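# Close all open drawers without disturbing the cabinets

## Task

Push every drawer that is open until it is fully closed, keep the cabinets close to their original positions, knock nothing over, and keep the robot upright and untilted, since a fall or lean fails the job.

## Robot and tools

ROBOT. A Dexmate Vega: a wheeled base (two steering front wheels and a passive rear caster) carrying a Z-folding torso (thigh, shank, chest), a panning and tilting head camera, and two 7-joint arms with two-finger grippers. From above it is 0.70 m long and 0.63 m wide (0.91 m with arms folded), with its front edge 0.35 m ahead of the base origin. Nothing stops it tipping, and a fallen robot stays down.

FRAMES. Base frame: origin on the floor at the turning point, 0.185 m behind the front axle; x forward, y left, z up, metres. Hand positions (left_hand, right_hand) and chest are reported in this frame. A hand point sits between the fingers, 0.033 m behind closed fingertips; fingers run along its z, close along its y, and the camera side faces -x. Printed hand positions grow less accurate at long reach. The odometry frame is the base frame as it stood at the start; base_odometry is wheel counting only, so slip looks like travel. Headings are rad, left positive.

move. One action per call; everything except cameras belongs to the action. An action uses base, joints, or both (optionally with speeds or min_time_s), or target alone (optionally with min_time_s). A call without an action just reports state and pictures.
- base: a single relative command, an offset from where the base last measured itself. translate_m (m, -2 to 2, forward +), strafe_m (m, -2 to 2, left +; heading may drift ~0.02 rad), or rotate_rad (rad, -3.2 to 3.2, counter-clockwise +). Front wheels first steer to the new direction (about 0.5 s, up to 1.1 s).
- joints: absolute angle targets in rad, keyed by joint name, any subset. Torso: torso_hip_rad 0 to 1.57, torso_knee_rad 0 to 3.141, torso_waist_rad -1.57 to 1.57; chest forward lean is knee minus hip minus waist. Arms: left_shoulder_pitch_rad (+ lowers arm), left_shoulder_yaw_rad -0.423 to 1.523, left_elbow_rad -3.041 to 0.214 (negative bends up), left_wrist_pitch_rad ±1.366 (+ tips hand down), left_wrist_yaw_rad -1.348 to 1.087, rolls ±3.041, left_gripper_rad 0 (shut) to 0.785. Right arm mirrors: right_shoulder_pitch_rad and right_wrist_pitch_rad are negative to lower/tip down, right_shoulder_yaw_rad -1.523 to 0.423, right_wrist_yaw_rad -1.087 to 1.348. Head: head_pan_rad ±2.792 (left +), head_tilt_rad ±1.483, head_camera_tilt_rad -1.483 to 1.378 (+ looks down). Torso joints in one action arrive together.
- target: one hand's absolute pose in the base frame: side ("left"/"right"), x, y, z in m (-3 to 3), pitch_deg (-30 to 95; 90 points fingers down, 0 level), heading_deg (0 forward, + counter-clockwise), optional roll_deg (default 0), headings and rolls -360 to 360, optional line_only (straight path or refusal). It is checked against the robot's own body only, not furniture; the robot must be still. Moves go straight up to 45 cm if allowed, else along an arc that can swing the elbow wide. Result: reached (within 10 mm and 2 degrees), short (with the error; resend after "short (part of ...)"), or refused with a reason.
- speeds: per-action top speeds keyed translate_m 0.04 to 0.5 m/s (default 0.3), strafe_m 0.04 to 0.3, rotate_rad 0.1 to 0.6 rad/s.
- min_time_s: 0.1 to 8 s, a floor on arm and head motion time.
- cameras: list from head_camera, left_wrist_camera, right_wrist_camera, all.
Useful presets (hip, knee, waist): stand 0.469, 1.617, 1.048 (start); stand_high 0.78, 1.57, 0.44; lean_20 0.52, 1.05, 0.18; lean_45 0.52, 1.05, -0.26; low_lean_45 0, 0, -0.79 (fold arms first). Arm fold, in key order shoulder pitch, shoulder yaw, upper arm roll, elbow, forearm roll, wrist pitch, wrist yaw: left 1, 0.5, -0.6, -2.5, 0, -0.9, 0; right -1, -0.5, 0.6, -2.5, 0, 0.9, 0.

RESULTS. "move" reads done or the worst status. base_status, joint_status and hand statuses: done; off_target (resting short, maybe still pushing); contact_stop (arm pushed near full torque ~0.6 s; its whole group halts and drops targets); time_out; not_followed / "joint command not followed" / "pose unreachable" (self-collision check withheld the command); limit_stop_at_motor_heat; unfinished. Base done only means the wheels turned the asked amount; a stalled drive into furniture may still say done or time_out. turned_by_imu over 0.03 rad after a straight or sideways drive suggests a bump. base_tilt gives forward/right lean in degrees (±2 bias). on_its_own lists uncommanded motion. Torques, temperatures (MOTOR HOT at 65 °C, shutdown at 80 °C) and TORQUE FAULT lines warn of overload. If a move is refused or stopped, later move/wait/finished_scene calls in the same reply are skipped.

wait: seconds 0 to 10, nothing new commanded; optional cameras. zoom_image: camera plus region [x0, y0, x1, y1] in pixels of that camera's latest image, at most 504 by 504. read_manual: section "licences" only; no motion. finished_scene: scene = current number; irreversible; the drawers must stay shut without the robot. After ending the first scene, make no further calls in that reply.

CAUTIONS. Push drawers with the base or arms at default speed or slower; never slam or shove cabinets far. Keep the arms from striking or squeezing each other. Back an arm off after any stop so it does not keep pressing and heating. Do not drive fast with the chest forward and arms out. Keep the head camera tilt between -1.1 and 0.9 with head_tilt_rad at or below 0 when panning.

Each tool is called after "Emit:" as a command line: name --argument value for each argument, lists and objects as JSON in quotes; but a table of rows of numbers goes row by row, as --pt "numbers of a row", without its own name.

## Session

Emit:
move --joints '{"torso_waist_rad": 1.148, "head_camera_tilt_rad": 0.4}' --cameras '["head_camera"]'

Emit:
move --joints '{"head_pan_rad": 1.2}' --cameras '["head_camera"]'

Emit:
move --joints '{"head_pan_rad": 2.5}' --cameras '["head_camera"]'

Emit:
move --joints '{"head_pan_rad": -1.2}' --cameras '["head_camera"]'

Emit:
move --joints '{"head_pan_rad": -2.5}' --cameras '["head_camera"]'

Scene clock: 1.50 s.
Joint torques (N m): left_arm=[2.72 -0.79 -0.96 -5.48 -0.41 -0.95 0.22] | right_arm=[-0.86 0.02 -0.41 -4.41 0.03 1.78 0.02]
Motor temperatures (°C): left_arm=[27 30 29 30 34 38 35] | right_arm=[29 28 29 31 34 35 35]
move: done
base_odometry: x=+0.000 y=+0.000 heading=+0.000
turned_by_wheels: +0.000
turned_by_imu: +0.000
base_tilt: forward=+0.6 right=+0.0
base_status: not commanded
joint_positions: torso_hip_rad=+0.469 torso_knee_rad=+1.617 torso_waist_rad=+1.148 left_shoulder_pitch_rad=+2.199 left_shoulder_yaw_rad=+0.001 left_upper_arm_roll_rad=-0.010 left_elbow_rad=-1.084 left_forearm_roll_rad=+0.015 left_wrist_pitch_rad=-0.506 left_wrist_yaw_rad=-0.016 left_gripper_rad=+0.005 right_shoulder_pitch_rad=-2.184 right_shoulder_yaw_rad=+0.007 right_upper_arm_roll_rad=+0.010 right_elbow_rad=-1.115 right_forearm_roll_rad=+0.008 right_wrist_pitch_rad=+0.481 right_wrist_yaw_rad=-0.008 right_gripper_rad=+0.005 head_pan_rad=+0.000 head_tilt_rad=+0.000 head_camera_tilt_rad=+0.400
joint_status: all done
chest: x=-0.0558 y=+0.0000 z=+1.4118 quat_wxyz=(+1.000, +0.000, +0.000, +0.000) (m; base frame)
left_hand: x=+0.2028 y=+0.2286 z=+0.6402 quat_wxyz=(+0.462, +0.009, +0.887, -0.002) pitch_deg=+34.9 heading_deg=-0.9 roll_deg=+0.3 back=up (m; base frame)
right_hand: x=+0.2238 y=-0.2367 z=+0.6489 quat_wxyz=(+0.472, +0.011, +0.882, -0.006) pitch_deg=+33.7 heading_deg=-1.5 roll_deg=+0.0 back=up (m; base frame)
pictures: head_camera
Images, in order (width x height): head_camera 896x560.

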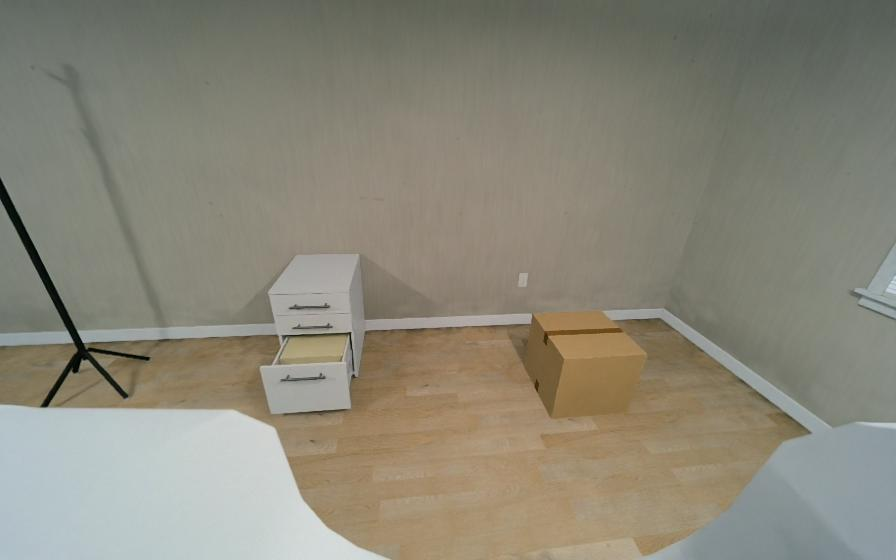

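Scene clock: 2.97 s.
Joint torques (N m): left_arm=[4.39 -0.67 -0.45 -7.76 0.23 -1.97 -0.19] | right_arm=[-0.85 0.33 -0.57 -5.26 -0.03 2 0.07]
move: done
base_odometry: x=+0.000 y=+0.000 heading=+0.000
turned_by_wheels: +0.000
turned_by_imu: +0.000
base_tilt: forward=+0.7 right=-0.1
base_status: not commanded
joint_positions: torso_hip_rad=+0.469 torso_knee_rad=+1.617 torso_waist_rad=+1.148 left_shoulder_pitch_rad=+2.199 left_shoulder_yaw_rad=+0.001 left_upper_arm_roll_rad=-0.010 left_elbow_rad=-1.084 left_forearm_roll_rad=+0.015 left_wrist_pitch_rad=-0.506 left_wrist_yaw_rad=-0.016 left_gripper_rad=+0.005 right_shoulder_pitch_rad=-2.184 right_shoulder_yaw_rad=+0.007 right_upper_arm_roll_rad=+0.010 right_elbow_rad=-1.115 right_forearm_roll_rad=+0.008 right_wrist_pitch_rad=+0.481 right_wrist_yaw_rad=-0.008 right_gripper_rad=+0.005 head_pan_rad=+1.200 head_tilt_rad=+0.000 head_camera_tilt_rad=+0.400
joint_status: all done
chest: x=-0.0558 y=+0.0000 z=+1.4118 quat_wxyz=(+1.000, +0.000, +0.000, +0.000) (m; base frame)
left_hand: x=+0.2028 y=+0.2286 z=+0.6402 quat_wxyz=(+0.462, +0.009, +0.887, -0.002) pitch_deg=+34.9 heading_deg=-0.9 roll_deg=+0.3 back=up (m; base frame)
right_hand: x=+0.2238 y=-0.2367 z=+0.6489 quat_wxyz=(+0.472, +0.011, +0.882, -0.006) pitch_deg=+33.7 heading_deg=-1.5 roll_deg=+0.0 back=up (m; base frame)
pictures: head_camera
Images, in order (width x height): head_camera 896x560.

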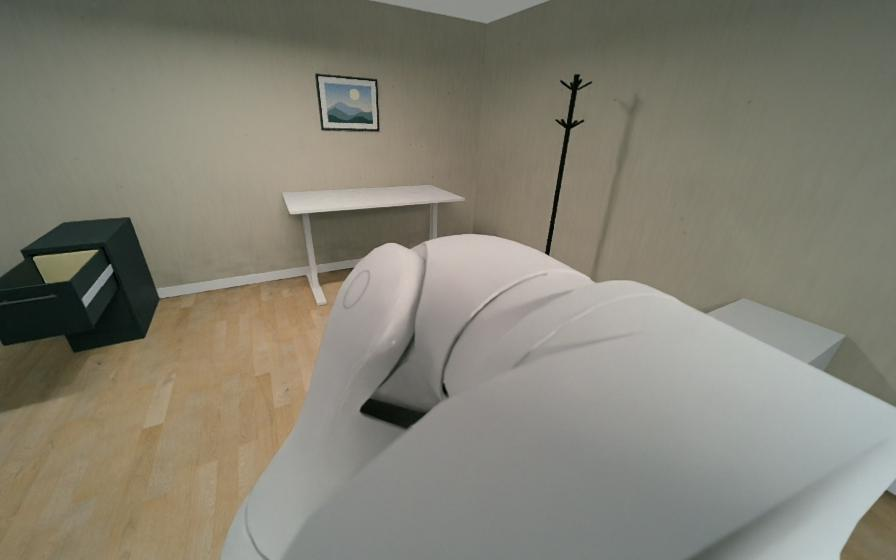

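Scene clock: 4.50 s.
Joint torques (N m): left_arm=[3.06 0.72 0.43 -6.7 -0.11 -1.2 0.09] | right_arm=[-0.76 0.35 -0.77 -5.09 -0.02 1.6 0.08]
move: done
base_odometry: x=+0.000 y=+0.000 heading=+0.000
turned_by_wheels: +0.000
turned_by_imu: +0.000
base_tilt: forward=+0.7 right=-0.1
base_status: not commanded
joint_positions: torso_hip_rad=+0.469 torso_knee_rad=+1.617 torso_waist_rad=+1.148 left_shoulder_pitch_rad=+2.199 left_shoulder_yaw_rad=+0.001 left_upper_arm_roll_rad=-0.010 left_elbow_rad=-1.084 left_forearm_roll_rad=+0.015 left_wrist_pitch_rad=-0.506 left_wrist_yaw_rad=-0.016 left_gripper_rad=+0.005 right_shoulder_pitch_rad=-2.184 right_shoulder_yaw_rad=+0.007 right_upper_arm_roll_rad=+0.010 right_elbow_rad=-1.115 right_forearm_roll_rad=+0.008 right_wrist_pitch_rad=+0.481 right_wrist_yaw_rad=-0.008 right_gripper_rad=+0.005 head_pan_rad=+2.500 head_tilt_rad=+0.000 head_camera_tilt_rad=+0.400
joint_status: all done
chest: x=-0.0558 y=+0.0000 z=+1.4118 quat_wxyz=(+1.000, +0.000, +0.000, +0.000) (m; base frame)
left_hand: x=+0.2028 y=+0.2286 z=+0.6402 quat_wxyz=(+0.462, +0.009, +0.887, -0.002) pitch_deg=+34.9 heading_deg=-0.9 roll_deg=+0.3 back=up (m; base frame)
right_hand: x=+0.2238 y=-0.2367 z=+0.6489 quat_wxyz=(+0.472, +0.011, +0.882, -0.006) pitch_deg=+33.7 heading_deg=-1.5 roll_deg=+0.0 back=up (m; base frame)
pictures: head_camera
Images, in order (width x height): head_camera 896x560.

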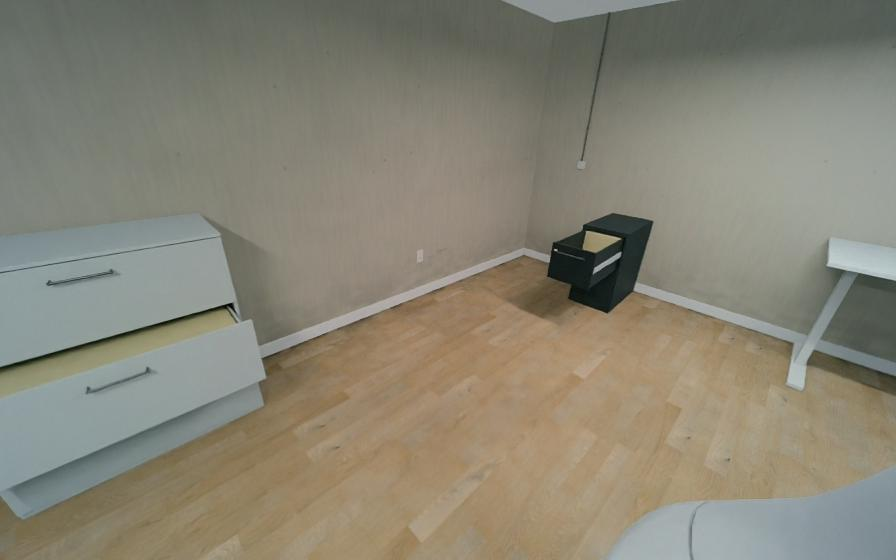

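Scene clock: 7.63 s.
Joint torques (N m): left_arm=[3.84 -2.4 -0.8 -6.14 -0.23 -2.03 0.61] | right_arm=[-1.39 0.18 -0.47 -5.32 0 1.9 0.15]
move: done
base_odometry: x=+0.000 y=+0.000 heading=+0.000
turned_by_wheels: +0.000
turned_by_imu: +0.001
base_tilt: forward=+0.6 right=+0.0
base_status: not commanded
joint_positions: torso_hip_rad=+0.469 torso_knee_rad=+1.617 torso_waist_rad=+1.148 left_shoulder_pitch_rad=+2.199 left_shoulder_yaw_rad=+0.001 left_upper_arm_roll_rad=-0.010 left_elbow_rad=-1.084 left_forearm_roll_rad=+0.015 left_wrist_pitch_rad=-0.506 left_wrist_yaw_rad=-0.016 left_gripper_rad=+0.005 right_shoulder_pitch_rad=-2.184 right_shoulder_yaw_rad=+0.007 right_upper_arm_roll_rad=+0.010 right_elbow_rad=-1.115 right_forearm_roll_rad=+0.008 right_wrist_pitch_rad=+0.481 right_wrist_yaw_rad=-0.008 right_gripper_rad=+0.005 head_pan_rad=-1.200 head_tilt_rad=+0.000 head_camera_tilt_rad=+0.400
joint_status: all done
chest: x=-0.0558 y=+0.0000 z=+1.4118 quat_wxyz=(+1.000, +0.000, +0.000, +0.000) (m; base frame)
left_hand: x=+0.2028 y=+0.2286 z=+0.6402 quat_wxyz=(+0.462, +0.009, +0.887, -0.002) pitch_deg=+34.9 heading_deg=-0.9 roll_deg=+0.3 back=up (m; base frame)
right_hand: x=+0.2238 y=-0.2367 z=+0.6489 quat_wxyz=(+0.472, +0.011, +0.882, -0.006) pitch_deg=+33.7 heading_deg=-1.5 roll_deg=+0.0 back=up (m; base frame)
pictures: head_camera
Images, in order (width x height): head_camera 896x560.

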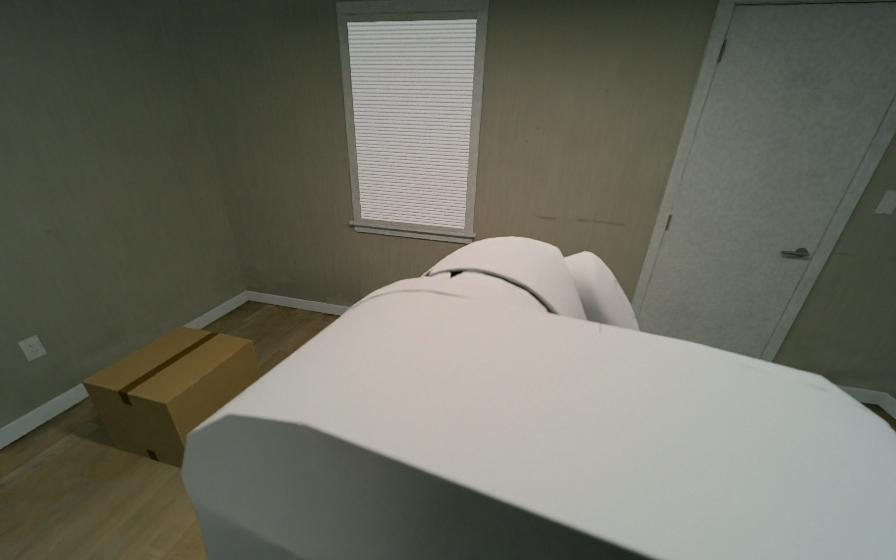

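Scene clock: 9.17 s.
Joint torques (N m): left_arm=[3.91 1.68 0 -6.7 -0.13 -2.06 -0.32] | right_arm=[-1.08 0.52 -0.53 -5 -0.03 2.39 0.09]
move: done
base_odometry: x=+0.000 y=+0.000 heading=+0.000
turned_by_wheels: +0.000
turned_by_imu: +0.000
base_tilt: forward=+0.7 right=-0.1
base_status: not commanded
joint_positions: torso_hip_rad=+0.469 torso_knee_rad=+1.617 torso_waist_rad=+1.148 left_shoulder_pitch_rad=+2.199 left_shoulder_yaw_rad=+0.001 left_upper_arm_roll_rad=-0.010 left_elbow_rad=-1.084 left_forearm_roll_rad=+0.015 left_wrist_pitch_rad=-0.506 left_wrist_yaw_rad=-0.016 left_gripper_rad=+0.005 right_shoulder_pitch_rad=-2.184 right_shoulder_yaw_rad=+0.007 right_upper_arm_roll_rad=+0.010 right_elbow_rad=-1.115 right_forearm_roll_rad=+0.008 right_wrist_pitch_rad=+0.481 right_wrist_yaw_rad=-0.008 right_gripper_rad=+0.005 head_pan_rad=-2.500 head_tilt_rad=+0.000 head_camera_tilt_rad=+0.400
joint_status: all done
chest: x=-0.0558 y=+0.0000 z=+1.4118 quat_wxyz=(+1.000, +0.000, +0.000, +0.000) (m; base frame)
left_hand: x=+0.2028 y=+0.2286 z=+0.6402 quat_wxyz=(+0.462, +0.009, +0.887, -0.002) pitch_deg=+34.9 heading_deg=-0.9 roll_deg=+0.3 back=up (m; base frame)
right_hand: x=+0.2238 y=-0.2367 z=+0.6489 quat_wxyz=(+0.472, +0.011, +0.882, -0.006) pitch_deg=+33.7 heading_deg=-1.5 roll_deg=+0.0 back=up (m; base frame)
pictures: head_camera
Images, in order (width x height): head_camera 896x560.

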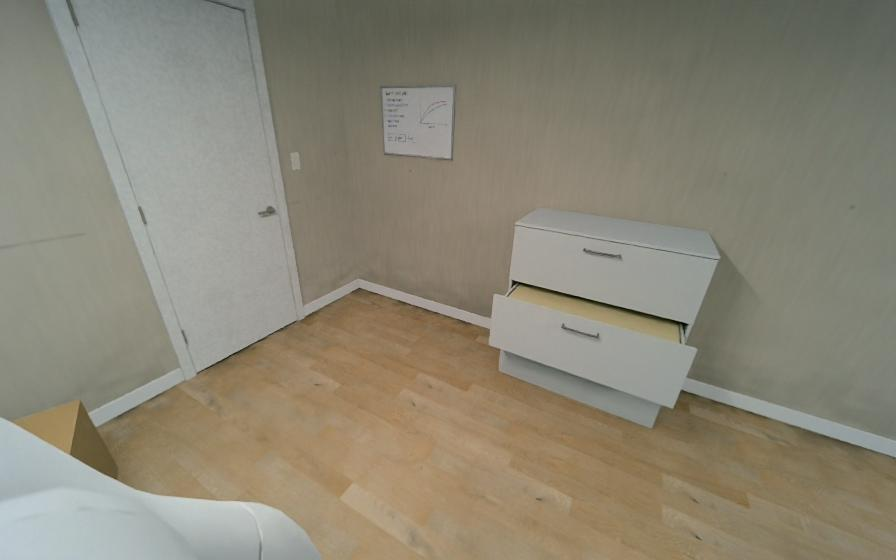

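Emit:
move --base '{"rotate_rad": 0.102}'

Emit:
move --base '{"strafe_m": 0.43}' --joints '{"torso_hip_rad": 0.0, "torso_knee_rad": 0.15, "torso_waist_rad": -0.55, "left_shoulder_pitch_rad": 0.6, "left_elbow_rad": -0.4, "left_wrist_pitch_rad": -0.5, "right_shoulder_pitch_rad": -1.3, "right_elbow_rad": -1.8, "right_wrist_pitch_rad": 0.1, "head_pan_rad": 0.0, "head_camera_tilt_rad": -0.2}' --min_time_s 5 --cameras '["head_camera", "left_wrist_camera"]'

Scene clock: 47.53 s.
Joint torques (N m): left_arm=[5.19 -0.86 0.27 -4.86 0.18 -1.62 0.49] | right_arm=[-1.3 0.12 -0.67 -5.35 -0.02 2.01 0.12]
move: done
base_odometry: x=+0.000 y=+0.000 heading=+0.102
turned_by_wheels: +0.102
turned_by_imu: +0.100
base_tilt: forward=+0.6 right=+0.0
base_status: done
joint_positions: torso_hip_rad=+0.469 torso_knee_rad=+1.617 torso_waist_rad=+1.148 left_shoulder_pitch_rad=+2.199 left_shoulder_yaw_rad=+0.001 left_upper_arm_roll_rad=-0.010 left_elbow_rad=-1.084 left_forearm_roll_rad=+0.015 left_wrist_pitch_rad=-0.506 left_wrist_yaw_rad=-0.016 left_gripper_rad=+0.005 right_shoulder_pitch_rad=-2.184 right_shoulder_yaw_rad=+0.007 right_upper_arm_roll_rad=+0.010 right_elbow_rad=-1.115 right_forearm_roll_rad=+0.008 right_wrist_pitch_rad=+0.481 right_wrist_yaw_rad=-0.008 right_gripper_rad=+0.005 head_pan_rad=-2.500 head_tilt_rad=+0.000 head_camera_tilt_rad=+0.400
joint_status: not commanded
chest: x=-0.0558 y=+0.0000 z=+1.4118 quat_wxyz=(+1.000, +0.000, +0.000, +0.000) (m; base frame)
left_hand: x=+0.2028 y=+0.2286 z=+0.6402 quat_wxyz=(+0.462, +0.009, +0.887, -0.002) pitch_deg=+34.9 heading_deg=-0.9 roll_deg=+0.3 back=up (m; base frame)
right_hand: x=+0.2238 y=-0.2367 z=+0.6489 quat_wxyz=(+0.472, +0.011, +0.882, -0.006) pitch_deg=+33.7 heading_deg=-1.5 roll_deg=+0.0 back=up (m; base frame)
pictures: none

Scene clock: 55.10 s.
Joint torques (N m): left_arm=[-15.01 -2.81 0.06 -6.64 -0.22 -1.48 0] | right_arm=[11.79 1.2 -0.74 -12.52 -0.1 2.46 0.2]
move: done
base_odometry: x=-0.046 y=+0.426 heading=+0.108
turned_by_wheels: +0.006
turned_by_imu: +0.003
base_tilt: forward=+0.7 right=-0.1
base_status: done
joint_positions: torso_hip_rad=+0.000 torso_knee_rad=+0.150 torso_waist_rad=-0.550 left_shoulder_pitch_rad=+0.602 left_shoulder_yaw_rad=+0.001 left_upper_arm_roll_rad=-0.010 left_elbow_rad=-0.401 left_forearm_roll_rad=+0.015 left_wrist_pitch_rad=-0.500 left_wrist_yaw_rad=-0.016 left_gripper_rad=+0.005 right_shoulder_pitch_rad=-1.301 right_shoulder_yaw_rad=+0.007 right_upper_arm_roll_rad=+0.010 right_elbow_rad=-1.799 right_forearm_roll_rad=+0.008 right_wrist_pitch_rad=+0.100 right_wrist_yaw_rad=-0.008 right_gripper_rad=+0.005 head_pan_rad=+0.000 head_tilt_rad=+0.000 head_camera_tilt_rad=-0.200
joint_status: all done
chest: x=+0.0147 y=+0.0000 z=+0.9210 quat_wxyz=(+0.939, +0.000, +0.343, +0.000) (m; base frame)
left_hand: x=+0.6458 y=+0.2265 z=+0.2462 quat_wxyz=(+0.552, +0.007, +0.834, -0.004) pitch_deg=+23.0 heading_deg=-0.9 roll_deg=+0.1 back=up (m; base frame)
right_hand: x=+0.5743 y=-0.2380 z=+0.4744 quat_wxyz=(+0.670, +0.011, +0.742, -0.004) pitch_deg=+5.8 heading_deg=-1.1 roll_deg=+0.5 back=up (m; base frame)
pictures: head_camera, left_wrist_camera
Images, in order (width x height): head_camera 896x560, left_wrist_camera 672x420.

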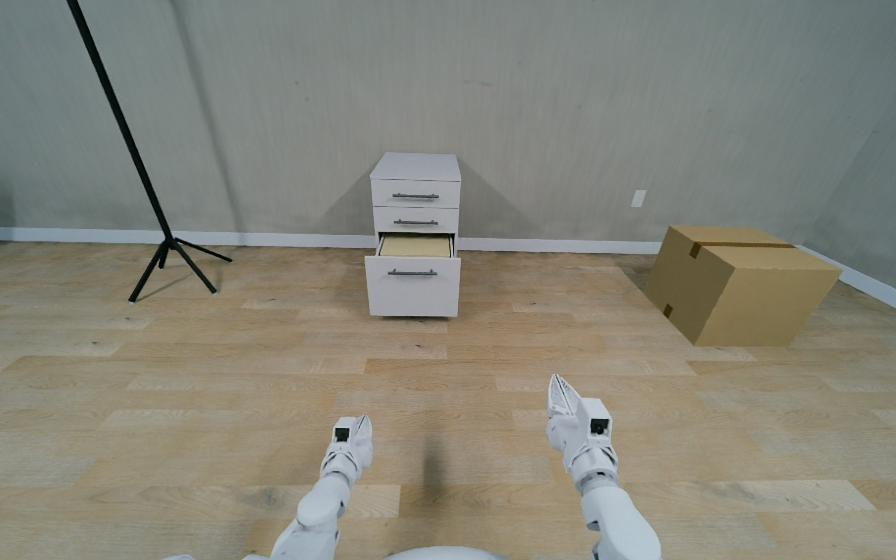

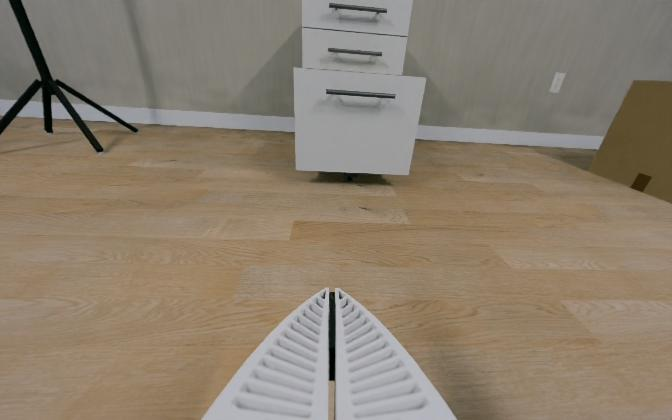

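Emit:
move --base '{"translate_m": 0.62}' --speeds '{"translate_m": 0.4}'

Emit:
move --base '{"translate_m": 0.32}' --speeds '{"translate_m": 0.12}' --cameras '["head_camera", "left_wrist_camera", "right_wrist_camera"]'

Scene clock: 67.83 s.
Joint torques (N m): left_arm=[-15.42 -0.42 1.77 -7.09 -0.54 -1.82 0.07] | right_arm=[11.59 -0.02 -0.34 -12.32 -0.01 1.97 0.06]
move: done
base_odometry: x=+0.570 y=+0.495 heading=+0.107
turned_by_wheels: -0.001
turned_by_imu: +0.000
base_tilt: forward=+0.6 right=-0.1
base_status: done
joint_positions: torso_hip_rad=+0.000 torso_knee_rad=+0.150 torso_waist_rad=-0.550 left_shoulder_pitch_rad=+0.600 left_shoulder_yaw_rad=+0.001 left_upper_arm_roll_rad=-0.010 left_elbow_rad=-0.400 left_forearm_roll_rad=+0.015 left_wrist_pitch_rad=-0.500 left_wrist_yaw_rad=-0.016 left_gripper_rad=+0.005 right_shoulder_pitch_rad=-1.300 right_shoulder_yaw_rad=+0.007 right_upper_arm_roll_rad=+0.010 right_elbow_rad=-1.800 right_forearm_roll_rad=+0.008 right_wrist_pitch_rad=+0.100 right_wrist_yaw_rad=-0.008 right_gripper_rad=+0.005 head_pan_rad=+0.000 head_tilt_rad=+0.000 head_camera_tilt_rad=-0.200
joint_status: not commanded
chest: x=+0.0147 y=+0.0000 z=+0.9210 quat_wxyz=(+0.939, +0.000, +0.343, +0.000) (m; base frame)
left_hand: x=+0.6466 y=+0.2265 z=+0.2468 quat_wxyz=(+0.552, +0.007, +0.834, -0.004) pitch_deg=+23.0 heading_deg=-0.9 roll_deg=+0.1 back=up (m; base frame)
right_hand: x=+0.5745 y=-0.2380 z=+0.4748 quat_wxyz=(+0.670, +0.011, +0.742, -0.004) pitch_deg=+5.8 heading_deg=-1.1 roll_deg=+0.5 back=up (m; base frame)
pictures: none

Scene clock: 71.40 s.
Joint torques (N m): left_arm=[-13.72 0.72 0.19 -10.03 -0.14 -3.22 0.04] | right_arm=[11.42 0.52 -0.69 -11.89 0 2.32 0.19]
move: done
base_odometry: x=+0.888 y=+0.530 heading=+0.107
turned_by_wheels: +0.000
turned_by_imu: +0.001
base_tilt: forward=+0.7 right=-0.1
base_status: done
joint_positions: torso_hip_rad=+0.000 torso_knee_rad=+0.150 torso_waist_rad=-0.550 left_shoulder_pitch_rad=+0.600 left_shoulder_yaw_rad=+0.001 left_upper_arm_roll_rad=-0.010 left_elbow_rad=-0.400 left_forearm_roll_rad=+0.015 left_wrist_pitch_rad=-0.500 left_wrist_yaw_rad=-0.016 left_gripper_rad=+0.005 right_shoulder_pitch_rad=-1.300 right_shoulder_yaw_rad=+0.007 right_upper_arm_roll_rad=+0.010 right_elbow_rad=-1.800 right_forearm_roll_rad=+0.008 right_wrist_pitch_rad=+0.100 right_wrist_yaw_rad=-0.008 right_gripper_rad=+0.005 head_pan_rad=+0.000 head_tilt_rad=+0.000 head_camera_tilt_rad=-0.200
joint_status: not commanded
chest: x=+0.0147 y=+0.0000 z=+0.9210 quat_wxyz=(+0.939, +0.000, +0.343, +0.000) (m; base frame)
left_hand: x=+0.6465 y=+0.2265 z=+0.2467 quat_wxyz=(+0.552, +0.007, +0.834, -0.004) pitch_deg=+23.0 heading_deg=-0.9 roll_deg=+0.1 back=up (m; base frame)
right_hand: x=+0.5745 y=-0.2380 z=+0.4748 quat_wxyz=(+0.670, +0.011, +0.742, -0.004) pitch_deg=+5.8 heading_deg=-1.1 roll_deg=+0.5 back=up (m; base frame)
pictures: head_camera, left_wrist_camera, right_wrist_camera
Images, in order (width x height): head_camera 896x560, left_wrist_camera 672x420, right_wrist_camera 672x420.

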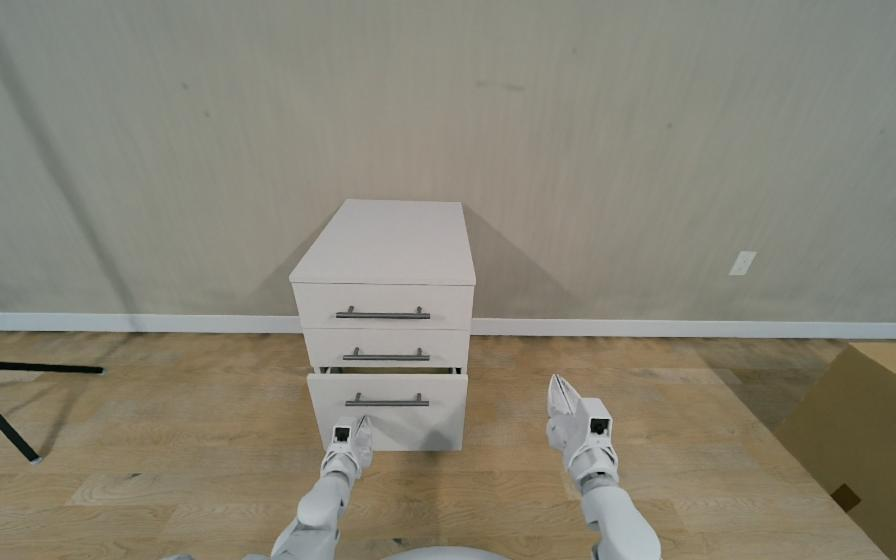

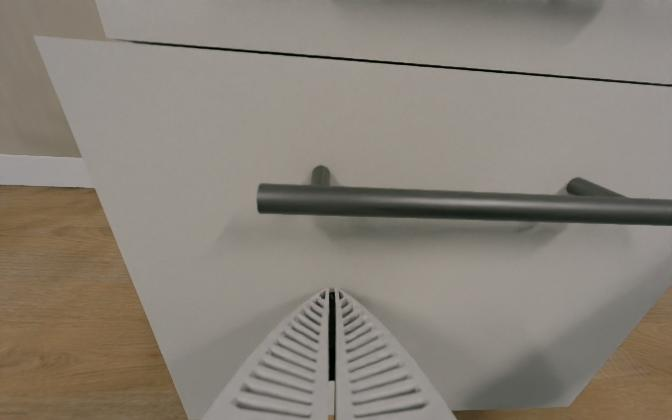

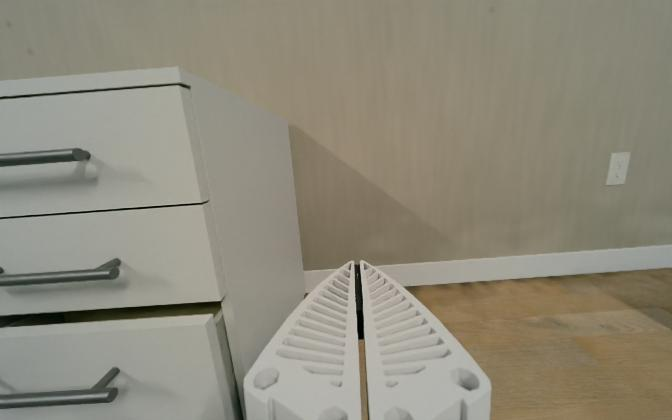

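Emit:
move --base '{"translate_m": 0.045}' --speeds '{"translate_m": 0.1}' --cameras '["head_camera", "right_wrist_camera"]'

Emit:
zoom_image --camera "right_wrist_camera" --region '[80, 200, 260, 420]'

Scene clock: 78.67 s.
Joint torques (N m): left_arm=[-14.26 -2.09 1.12 -8.63 0.3 -2.98 0.43] | right_arm=[10.75 0.87 -0.74 -11.9 -0.14 1.68 0.1]
move: done
base_odometry: x=+0.933 y=+0.535 heading=+0.107
turned_by_wheels: +0.000
turned_by_imu: +0.000
base_tilt: forward=+0.7 right=+0.0
base_status: done
joint_positions: torso_hip_rad=+0.000 torso_knee_rad=+0.150 torso_waist_rad=-0.550 left_shoulder_pitch_rad=+0.600 left_shoulder_yaw_rad=+0.001 left_upper_arm_roll_rad=-0.010 left_elbow_rad=-0.400 left_forearm_roll_rad=+0.015 left_wrist_pitch_rad=-0.500 left_wrist_yaw_rad=-0.016 left_gripper_rad=+0.005 right_shoulder_pitch_rad=-1.300 right_shoulder_yaw_rad=+0.007 right_upper_arm_roll_rad=+0.010 right_elbow_rad=-1.800 right_forearm_roll_rad=+0.008 right_wrist_pitch_rad=+0.100 right_wrist_yaw_rad=-0.008 right_gripper_rad=+0.005 head_pan_rad=+0.000 head_tilt_rad=+0.000 head_camera_tilt_rad=-0.200
joint_status: not commanded
chest: x=+0.0147 y=+0.0000 z=+0.9210 quat_wxyz=(+0.939, +0.000, +0.343, +0.000) (m; base frame)
left_hand: x=+0.6465 y=+0.2265 z=+0.2467 quat_wxyz=(+0.552, +0.007, +0.834, -0.004) pitch_deg=+23.0 heading_deg=-0.9 roll_deg=+0.1 back=up (m; base frame)
right_hand: x=+0.5745 y=-0.2380 z=+0.4748 quat_wxyz=(+0.670, +0.011, +0.742, -0.004) pitch_deg=+5.8 heading_deg=-1.1 roll_deg=+0.5 back=up (m; base frame)
pictures: head_camera, right_wrist_camera
Images, in order (width x height): head_camera 896x560, right_wrist_camera 672x420.

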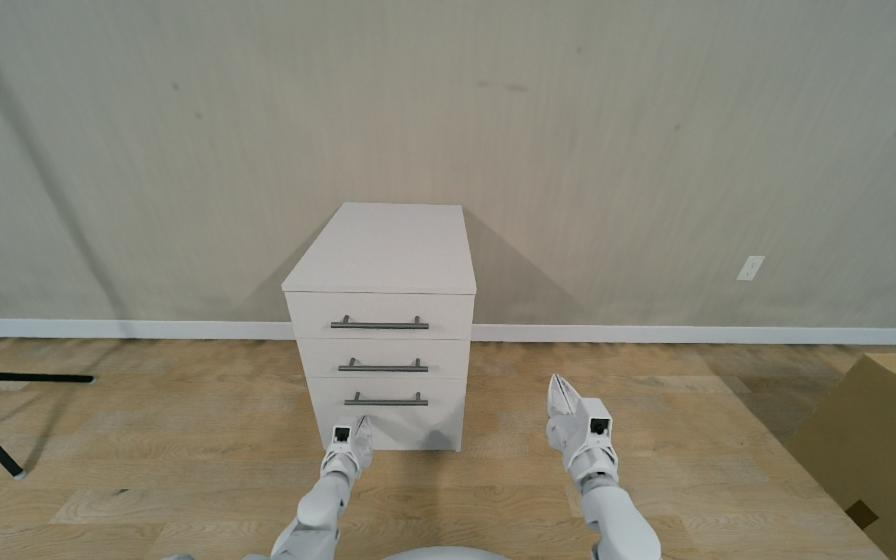

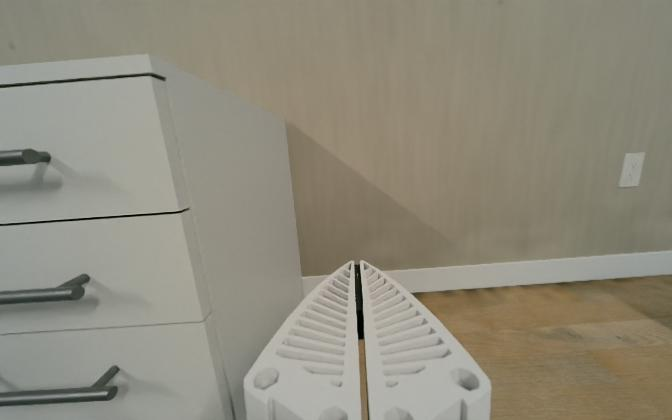

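Scaled by 2.291 from the camera's 672x420 image, which has a finer 960x600 frame.

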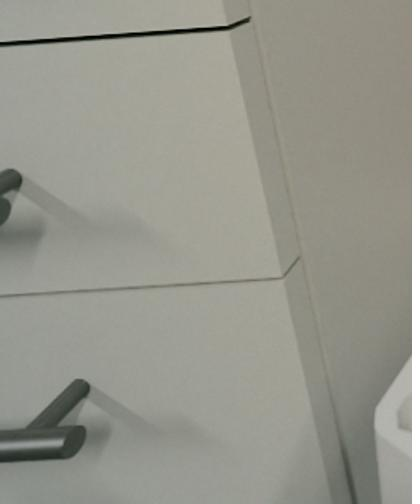

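Emit:
move --base '{"translate_m": 0.02}' --speeds '{"translate_m": 0.08}' --cameras '["right_wrist_camera"]'

Emit:
zoom_image --camera "right_wrist_camera" --region '[80, 200, 260, 420]'

Scene clock: 85.10 s.
Joint torques (N m): left_arm=[-34.35 -0.63 1.01 -23.42 -0.09 -4.51 -0.26] | right_arm=[10.62 -0.69 -0.61 -12.65 -0.12 1.85 0.11]
move: done
base_odometry: x=+0.953 y=+0.537 heading=+0.107
turned_by_wheels: +0.000
turned_by_imu: +0.001
base_tilt: forward=+0.6 right=-0.1
base_status: done
joint_positions: torso_hip_rad=+0.000 torso_knee_rad=+0.150 torso_waist_rad=-0.550 left_shoulder_pitch_rad=+0.601 left_shoulder_yaw_rad=+0.001 left_upper_arm_roll_rad=-0.010 left_elbow_rad=-0.399 left_forearm_roll_rad=+0.015 left_wrist_pitch_rad=-0.499 left_wrist_yaw_rad=-0.016 left_gripper_rad=+0.005 right_shoulder_pitch_rad=-1.300 right_shoulder_yaw_rad=+0.007 right_upper_arm_roll_rad=+0.010 right_elbow_rad=-1.800 right_forearm_roll_rad=+0.008 right_wrist_pitch_rad=+0.100 right_wrist_yaw_rad=-0.008 right_gripper_rad=+0.005 head_pan_rad=+0.000 head_tilt_rad=+0.000 head_camera_tilt_rad=-0.200
joint_status: not commanded
chest: x=+0.0147 y=+0.0000 z=+0.9210 quat_wxyz=(+0.939, +0.000, +0.343, +0.000) (m; base frame)
left_hand: x=+0.6453 y=+0.2265 z=+0.2452 quat_wxyz=(+0.551, +0.007, +0.835, -0.004) pitch_deg=+23.1 heading_deg=-0.9 roll_deg=+0.1 back=up (m; base frame)
right_hand: x=+0.5745 y=-0.2380 z=+0.4748 quat_wxyz=(+0.670, +0.011, +0.742, -0.004) pitch_deg=+5.8 heading_deg=-1.1 roll_deg=+0.5 back=up (m; base frame)
pictures: right_wrist_camera
Images, in order (width x height): right_wrist_camera 672x420.

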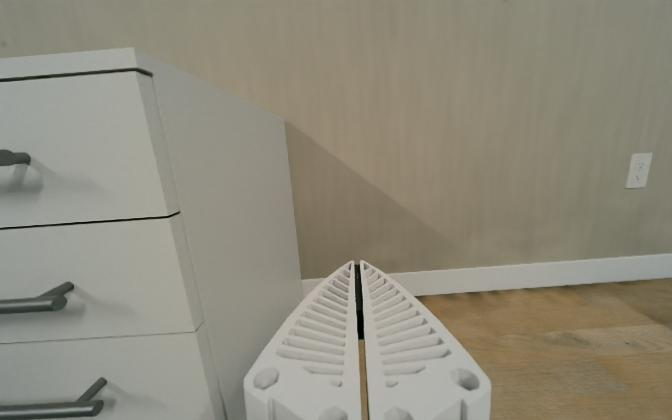

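Scaled by 2.291 from the camera's 672x420 image, which has a finer 960x600 frame.

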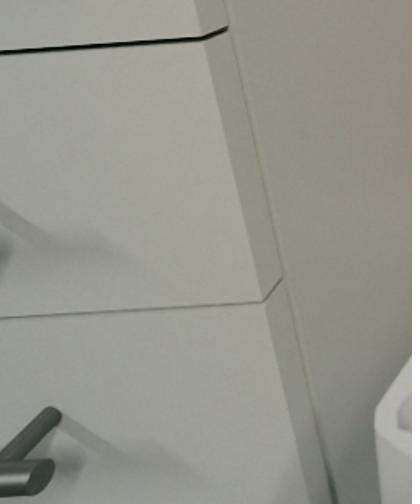

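Emit:
move --base '{"translate_m": -0.35}'

Emit:
move --base '{"rotate_rad": 2.655}' --joints '{"left_shoulder_pitch_rad": 0.8, "left_elbow_rad": -1.475, "left_wrist_pitch_rad": 0.025}'

Emit:
move --base '{"translate_m": 2.0}' --speeds '{"translate_m": 0.45}'

Emit:
move --base '{"rotate_rad": -1.069}' --cameras '["head_camera", "left_wrist_camera"]'

Scene clock: 101.73 s.
Joint torques (N m): left_arm=[-15.02 -0.38 2.57 -7.79 0.45 -3.16 -0.14] | right_arm=[11.12 0.1 -0.58 -11.41 0 1.94 0.09]
move: done
base_odometry: x=+0.605 y=+0.499 heading=+0.106
turned_by_wheels: -0.001
turned_by_imu: -0.001
base_tilt: forward=+0.7 right=+0.0
base_status: done
joint_positions: torso_hip_rad=+0.000 torso_knee_rad=+0.150 torso_waist_rad=-0.550 left_shoulder_pitch_rad=+0.600 left_shoulder_yaw_rad=+0.001 left_upper_arm_roll_rad=-0.010 left_elbow_rad=-0.400 left_forearm_roll_rad=+0.015 left_wrist_pitch_rad=-0.500 left_wrist_yaw_rad=-0.016 left_gripper_rad=+0.005 right_shoulder_pitch_rad=-1.300 right_shoulder_yaw_rad=+0.007 right_upper_arm_roll_rad=+0.010 right_elbow_rad=-1.800 right_forearm_roll_rad=+0.008 right_wrist_pitch_rad=+0.100 right_wrist_yaw_rad=-0.008 right_gripper_rad=+0.005 head_pan_rad=+0.000 head_tilt_rad=+0.000 head_camera_tilt_rad=-0.200
joint_status: not commanded
chest: x=+0.0147 y=+0.0000 z=+0.9210 quat_wxyz=(+0.939, +0.000, +0.343, +0.000) (m; base frame)
left_hand: x=+0.6465 y=+0.2265 z=+0.2466 quat_wxyz=(+0.552, +0.007, +0.834, -0.004) pitch_deg=+23.0 heading_deg=-0.9 roll_deg=+0.1 back=up (m; base frame)
right_hand: x=+0.5745 y=-0.2380 z=+0.4748 quat_wxyz=(+0.670, +0.011, +0.742, -0.004) pitch_deg=+5.8 heading_deg=-1.1 roll_deg=+0.5 back=up (m; base frame)
pictures: none

Scene clock: 107.73 s.
Joint torques (N m): left_arm=[-8.7 0.98 2.04 -16.2 0.33 -1.86 -0.06] | right_arm=[11.09 1 -0.43 -12.33 -0.03 2.17 0.07]
move: done
base_odometry: x=+0.606 y=+0.498 heading=+2.765
turned_by_wheels: +2.659
turned_by_imu: +2.605
base_tilt: forward=+0.7 right=+0.0
base_status: done
joint_positions: torso_hip_rad=+0.000 torso_knee_rad=+0.150 torso_waist_rad=-0.550 left_shoulder_pitch_rad=+0.800 left_shoulder_yaw_rad=+0.001 left_upper_arm_roll_rad=-0.010 left_elbow_rad=-1.473 left_forearm_roll_rad=+0.015 left_wrist_pitch_rad=+0.024 left_wrist_yaw_rad=-0.016 left_gripper_rad=+0.005 right_shoulder_pitch_rad=-1.300 right_shoulder_yaw_rad=+0.007 right_upper_arm_roll_rad=+0.010 right_elbow_rad=-1.800 right_forearm_roll_rad=+0.008 right_wrist_pitch_rad=+0.100 right_wrist_yaw_rad=-0.008 right_gripper_rad=+0.005 head_pan_rad=+0.000 head_tilt_rad=+0.000 head_camera_tilt_rad=-0.200
joint_status: all done
chest: x=+0.0147 y=+0.0000 z=+0.9210 quat_wxyz=(+0.939, +0.000, +0.343, +0.000) (m; base frame)
left_hand: x=+0.7486 y=+0.2319 z=+0.5421 quat_wxyz=(+0.689, +0.007, +0.725, +0.003) pitch_deg=+2.9 heading_deg=-0.3 roll_deg=+0.8 back=up (m; base frame)
right_hand: x=+0.5745 y=-0.2380 z=+0.4748 quat_wxyz=(+0.670, +0.011, +0.742, -0.004) pitch_deg=+5.8 heading_deg=-1.1 roll_deg=+0.5 back=up (m; base frame)
pictures: none

Scene clock: 114.40 s.
Joint torques (N m): left_arm=[-11.13 1.96 0.73 -14.18 0.05 -2.46 -0.07] | right_arm=[10.17 -0.81 -0.76 -11.49 -0.01 1.68 0.04]
move: done
base_odometry: x=-1.256 y=+1.227 heading=+2.765
turned_by_wheels: +0.000
turned_by_imu: +0.003
base_tilt: forward=+0.7 right=+0.0
base_status: done
joint_positions: torso_hip_rad=+0.000 torso_knee_rad=+0.150 torso_waist_rad=-0.550 left_shoulder_pitch_rad=+0.800 left_shoulder_yaw_rad=+0.001 left_upper_arm_roll_rad=-0.010 left_elbow_rad=-1.475 left_forearm_roll_rad=+0.015 left_wrist_pitch_rad=+0.025 left_wrist_yaw_rad=-0.016 left_gripper_rad=+0.005 right_shoulder_pitch_rad=-1.300 right_shoulder_yaw_rad=+0.007 right_upper_arm_roll_rad=+0.010 right_elbow_rad=-1.800 right_forearm_roll_rad=+0.008 right_wrist_pitch_rad=+0.100 right_wrist_yaw_rad=-0.008 right_gripper_rad=+0.005 head_pan_rad=+0.000 head_tilt_rad=+0.000 head_camera_tilt_rad=-0.200
joint_status: not commanded
chest: x=+0.0147 y=+0.0000 z=+0.9210 quat_wxyz=(+0.939, +0.000, +0.343, +0.000) (m; base frame)
left_hand: x=+0.7485 y=+0.2319 z=+0.5425 quat_wxyz=(+0.689, +0.007, +0.725, +0.003) pitch_deg=+2.9 heading_deg=-0.3 roll_deg=+0.8 back=up (m; base frame)
right_hand: x=+0.5745 y=-0.2380 z=+0.4748 quat_wxyz=(+0.670, +0.011, +0.742, -0.004) pitch_deg=+5.8 heading_deg=-1.1 roll_deg=+0.5 back=up (m; base frame)
pictures: none

Scene clock: 117.73 s.
Joint torques (N m): left_arm=[-8.99 -0.84 -0.36 -13.94 -0.36 -1.96 0.11] | right_arm=[10.09 -0.01 -0.58 -11.43 -0.04 1.43 0.13]
move: done
base_odometry: x=-1.258 y=+1.227 heading=+1.695
turned_by_wheels: -1.070
turned_by_imu: -1.048
base_tilt: forward=+0.7 right=-0.1
base_status: done
joint_positions: torso_hip_rad=+0.000 torso_knee_rad=+0.150 torso_waist_rad=-0.550 left_shoulder_pitch_rad=+0.800 left_shoulder_yaw_rad=+0.001 left_upper_arm_roll_rad=-0.010 left_elbow_rad=-1.475 left_forearm_roll_rad=+0.015 left_wrist_pitch_rad=+0.025 left_wrist_yaw_rad=-0.016 left_gripper_rad=+0.005 right_shoulder_pitch_rad=-1.300 right_shoulder_yaw_rad=+0.007 right_upper_arm_roll_rad=+0.010 right_elbow_rad=-1.800 right_forearm_roll_rad=+0.008 right_wrist_pitch_rad=+0.100 right_wrist_yaw_rad=-0.008 right_gripper_rad=+0.005 head_pan_rad=+0.000 head_tilt_rad=+0.000 head_camera_tilt_rad=-0.200
joint_status: not commanded
chest: x=+0.0147 y=+0.0000 z=+0.9210 quat_wxyz=(+0.939, +0.000, +0.343, +0.000) (m; base frame)
left_hand: x=+0.7485 y=+0.2319 z=+0.5425 quat_wxyz=(+0.689, +0.007, +0.725, +0.003) pitch_deg=+2.9 heading_deg=-0.3 roll_deg=+0.8 back=up (m; base frame)
right_hand: x=+0.5745 y=-0.2380 z=+0.4748 quat_wxyz=(+0.670, +0.011, +0.742, -0.004) pitch_deg=+5.8 heading_deg=-1.1 roll_deg=+0.5 back=up (m; base frame)
pictures: head_camera, left_wrist_camera
Images, in order (width x height): head_camera 896x560, left_wrist_camera 672x420.

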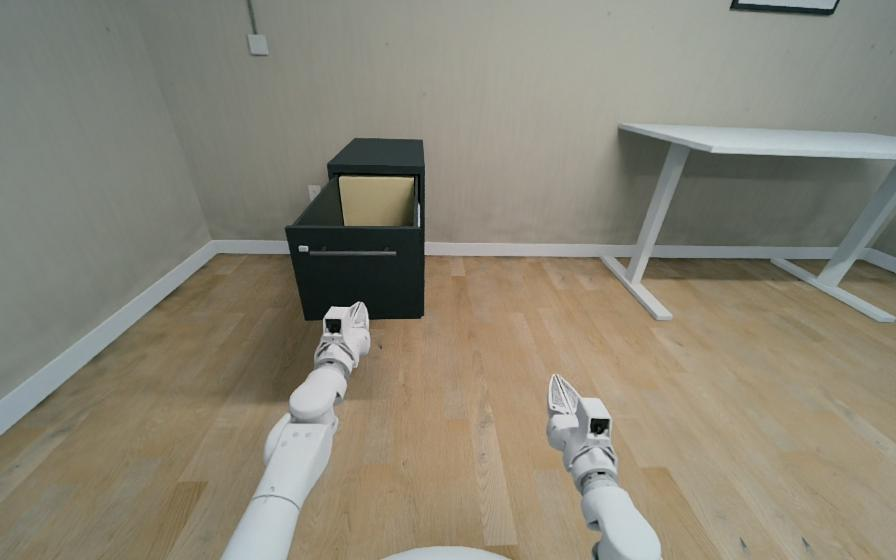

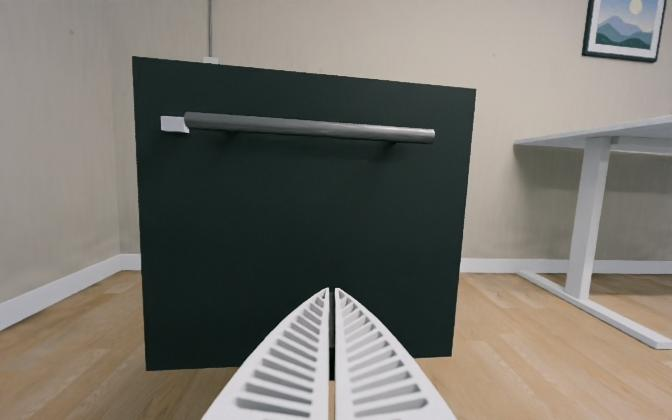

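Emit:
move --base '{"translate_m": 0.5}' --speeds '{"translate_m": 0.13}' --cameras '["head_camera", "right_wrist_camera"]'

Scene clock: 132.27 s.
Joint torques (N m): left_arm=[-14.37 0.23 4.2 -14.69 0.48 -2.68 -0.66] | right_arm=[9.76 0.42 -0.77 -12.22 0.02 2.14 0.07]
move: done
base_odometry: x=-1.321 y=+1.723 heading=+1.694
turned_by_wheels: +0.000
turned_by_imu: +0.001
base_tilt: forward=+0.6 right=-0.1
base_status: done
joint_positions: torso_hip_rad=+0.000 torso_knee_rad=+0.150 torso_waist_rad=-0.550 left_shoulder_pitch_rad=+0.800 left_shoulder_yaw_rad=+0.001 left_upper_arm_roll_rad=-0.010 left_elbow_rad=-1.475 left_forearm_roll_rad=+0.015 left_wrist_pitch_rad=+0.025 left_wrist_yaw_rad=-0.016 left_gripper_rad=+0.005 right_shoulder_pitch_rad=-1.300 right_shoulder_yaw_rad=+0.007 right_upper_arm_roll_rad=+0.010 right_elbow_rad=-1.800 right_forearm_roll_rad=+0.008 right_wrist_pitch_rad=+0.100 right_wrist_yaw_rad=-0.008 right_gripper_rad=+0.005 head_pan_rad=+0.000 head_tilt_rad=+0.000 head_camera_tilt_rad=-0.200
joint_status: not commanded
chest: x=+0.0147 y=+0.0000 z=+0.9210 quat_wxyz=(+0.939, +0.000, +0.343, +0.000) (m; base frame)
left_hand: x=+0.7484 y=+0.2320 z=+0.5423 quat_wxyz=(+0.689, +0.007, +0.725, +0.003) pitch_deg=+2.9 heading_deg=-0.3 roll_deg=+0.8 back=up (m; base frame)
right_hand: x=+0.5745 y=-0.2380 z=+0.4748 quat_wxyz=(+0.670, +0.011, +0.742, -0.004) pitch_deg=+5.8 heading_deg=-1.1 roll_deg=+0.5 back=up (m; base frame)
pictures: head_camera, right_wrist_camera
Images, in order (width x height): head_camera 896x560, right_wrist_camera 672x420.

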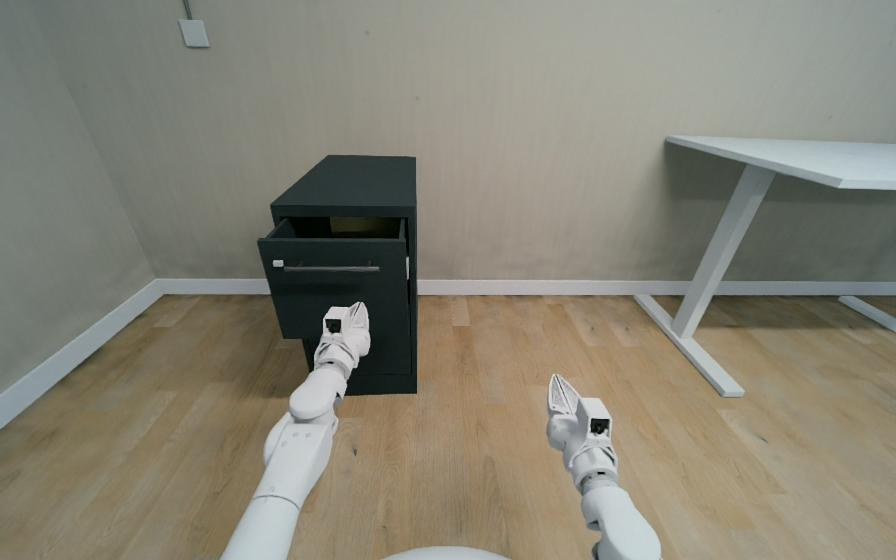

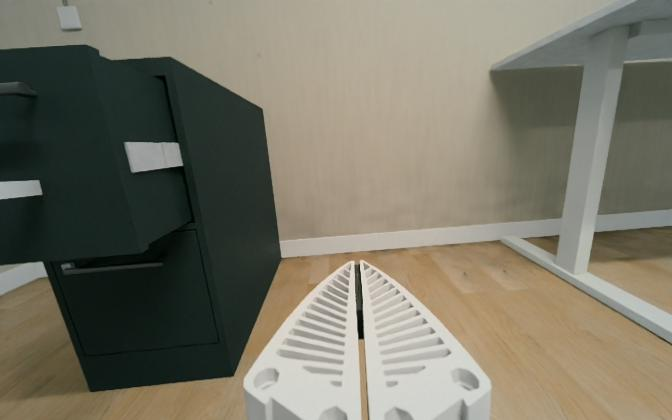

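Emit:
move --base '{"translate_m": 0.12}' --speeds '{"translate_m": 0.12}' --cameras '["right_wrist_camera"]'

Emit:
move --base '{"translate_m": 0.03}' --speeds '{"translate_m": 0.08}' --cameras '["head_camera", "right_wrist_camera"]'

Scene clock: 139.77 s.
Joint torques (N m): left_arm=[-13.99 -0.47 -1.47 -13.47 -0.48 -2.51 -0.45] | right_arm=[10.49 0.68 -0.55 -11.85 -0.09 2.36 -0.03]
move: done
base_odometry: x=-1.336 y=+1.843 heading=+1.694
turned_by_wheels: +0.000
turned_by_imu: +0.000
base_tilt: forward=+0.6 right=-0.1
base_status: done
joint_positions: torso_hip_rad=+0.000 torso_knee_rad=+0.150 torso_waist_rad=-0.550 left_shoulder_pitch_rad=+0.800 left_shoulder_yaw_rad=+0.001 left_upper_arm_roll_rad=-0.010 left_elbow_rad=-1.475 left_forearm_roll_rad=+0.015 left_wrist_pitch_rad=+0.025 left_wrist_yaw_rad=-0.016 left_gripper_rad=+0.005 right_shoulder_pitch_rad=-1.300 right_shoulder_yaw_rad=+0.007 right_upper_arm_roll_rad=+0.010 right_elbow_rad=-1.800 right_forearm_roll_rad=+0.008 right_wrist_pitch_rad=+0.100 right_wrist_yaw_rad=-0.008 right_gripper_rad=+0.005 head_pan_rad=+0.000 head_tilt_rad=+0.000 head_camera_tilt_rad=-0.200
joint_status: not commanded
chest: x=+0.0147 y=+0.0000 z=+0.9210 quat_wxyz=(+0.939, +0.000, +0.343, +0.000) (m; base frame)
left_hand: x=+0.7484 y=+0.2320 z=+0.5423 quat_wxyz=(+0.689, +0.007, +0.725, +0.003) pitch_deg=+2.9 heading_deg=-0.3 roll_deg=+0.8 back=up (m; base frame)
right_hand: x=+0.5745 y=-0.2380 z=+0.4748 quat_wxyz=(+0.670, +0.011, +0.742, -0.004) pitch_deg=+5.8 heading_deg=-1.1 roll_deg=+0.5 back=up (m; base frame)
pictures: right_wrist_camera
Images, in order (width x height): right_wrist_camera 672x420.

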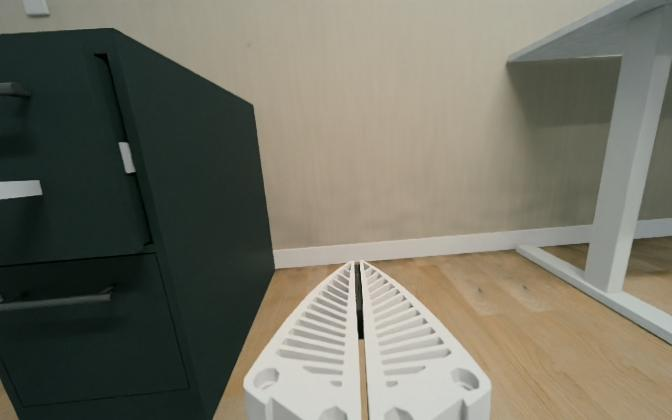

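Scene clock: 140.87 s.
Joint torques (N m): left_arm=[-14.57 -1.1 1.2 -13.83 -0.38 -2.04 -0.31] | right_arm=[9.83 0.22 -0.81 -11.19 -0.08 1.8 0.19]
move: done
base_odometry: x=-1.340 y=+1.872 heading=+1.693
turned_by_wheels: +0.000
turned_by_imu: +0.000
base_tilt: forward=+0.7 right=-0.1
base_status: done
joint_positions: torso_hip_rad=+0.000 torso_knee_rad=+0.150 torso_waist_rad=-0.550 left_shoulder_pitch_rad=+0.800 left_shoulder_yaw_rad=+0.001 left_upper_arm_roll_rad=-0.010 left_elbow_rad=-1.475 left_forearm_roll_rad=+0.015 left_wrist_pitch_rad=+0.025 left_wrist_yaw_rad=-0.016 left_gripper_rad=+0.005 right_shoulder_pitch_rad=-1.300 right_shoulder_yaw_rad=+0.007 right_upper_arm_roll_rad=+0.010 right_elbow_rad=-1.800 right_forearm_roll_rad=+0.008 right_wrist_pitch_rad=+0.100 right_wrist_yaw_rad=-0.008 right_gripper_rad=+0.005 head_pan_rad=+0.000 head_tilt_rad=+0.000 head_camera_tilt_rad=-0.200
joint_status: not commanded
chest: x=+0.0147 y=+0.0000 z=+0.9210 quat_wxyz=(+0.939, +0.000, +0.343, +0.000) (m; base frame)
left_hand: x=+0.7484 y=+0.2319 z=+0.5422 quat_wxyz=(+0.689, +0.007, +0.725, +0.003) pitch_deg=+2.9 heading_deg=-0.3 roll_deg=+0.8 back=up (m; base frame)
right_hand: x=+0.5745 y=-0.2380 z=+0.4748 quat_wxyz=(+0.670, +0.011, +0.742, -0.004) pitch_deg=+5.8 heading_deg=-1.1 roll_deg=+0.5 back=up (m; base frame)
pictures: head_camera, right_wrist_camera
Images, in order (width x height): head_camera 896x560, right_wrist_camera 672x420.

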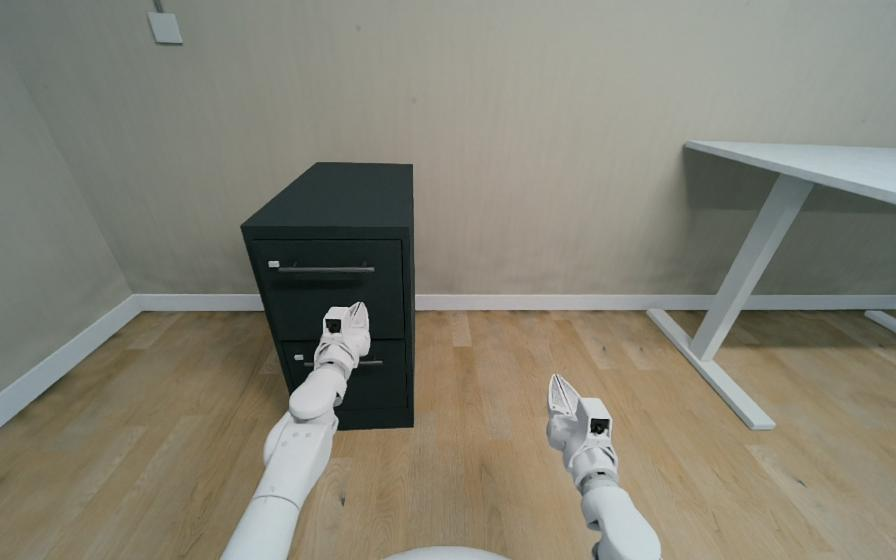

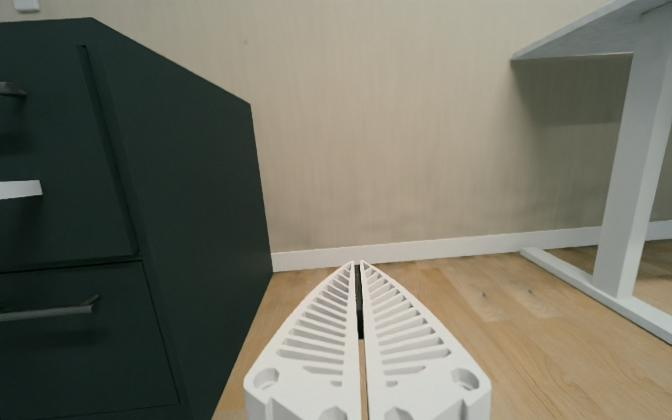

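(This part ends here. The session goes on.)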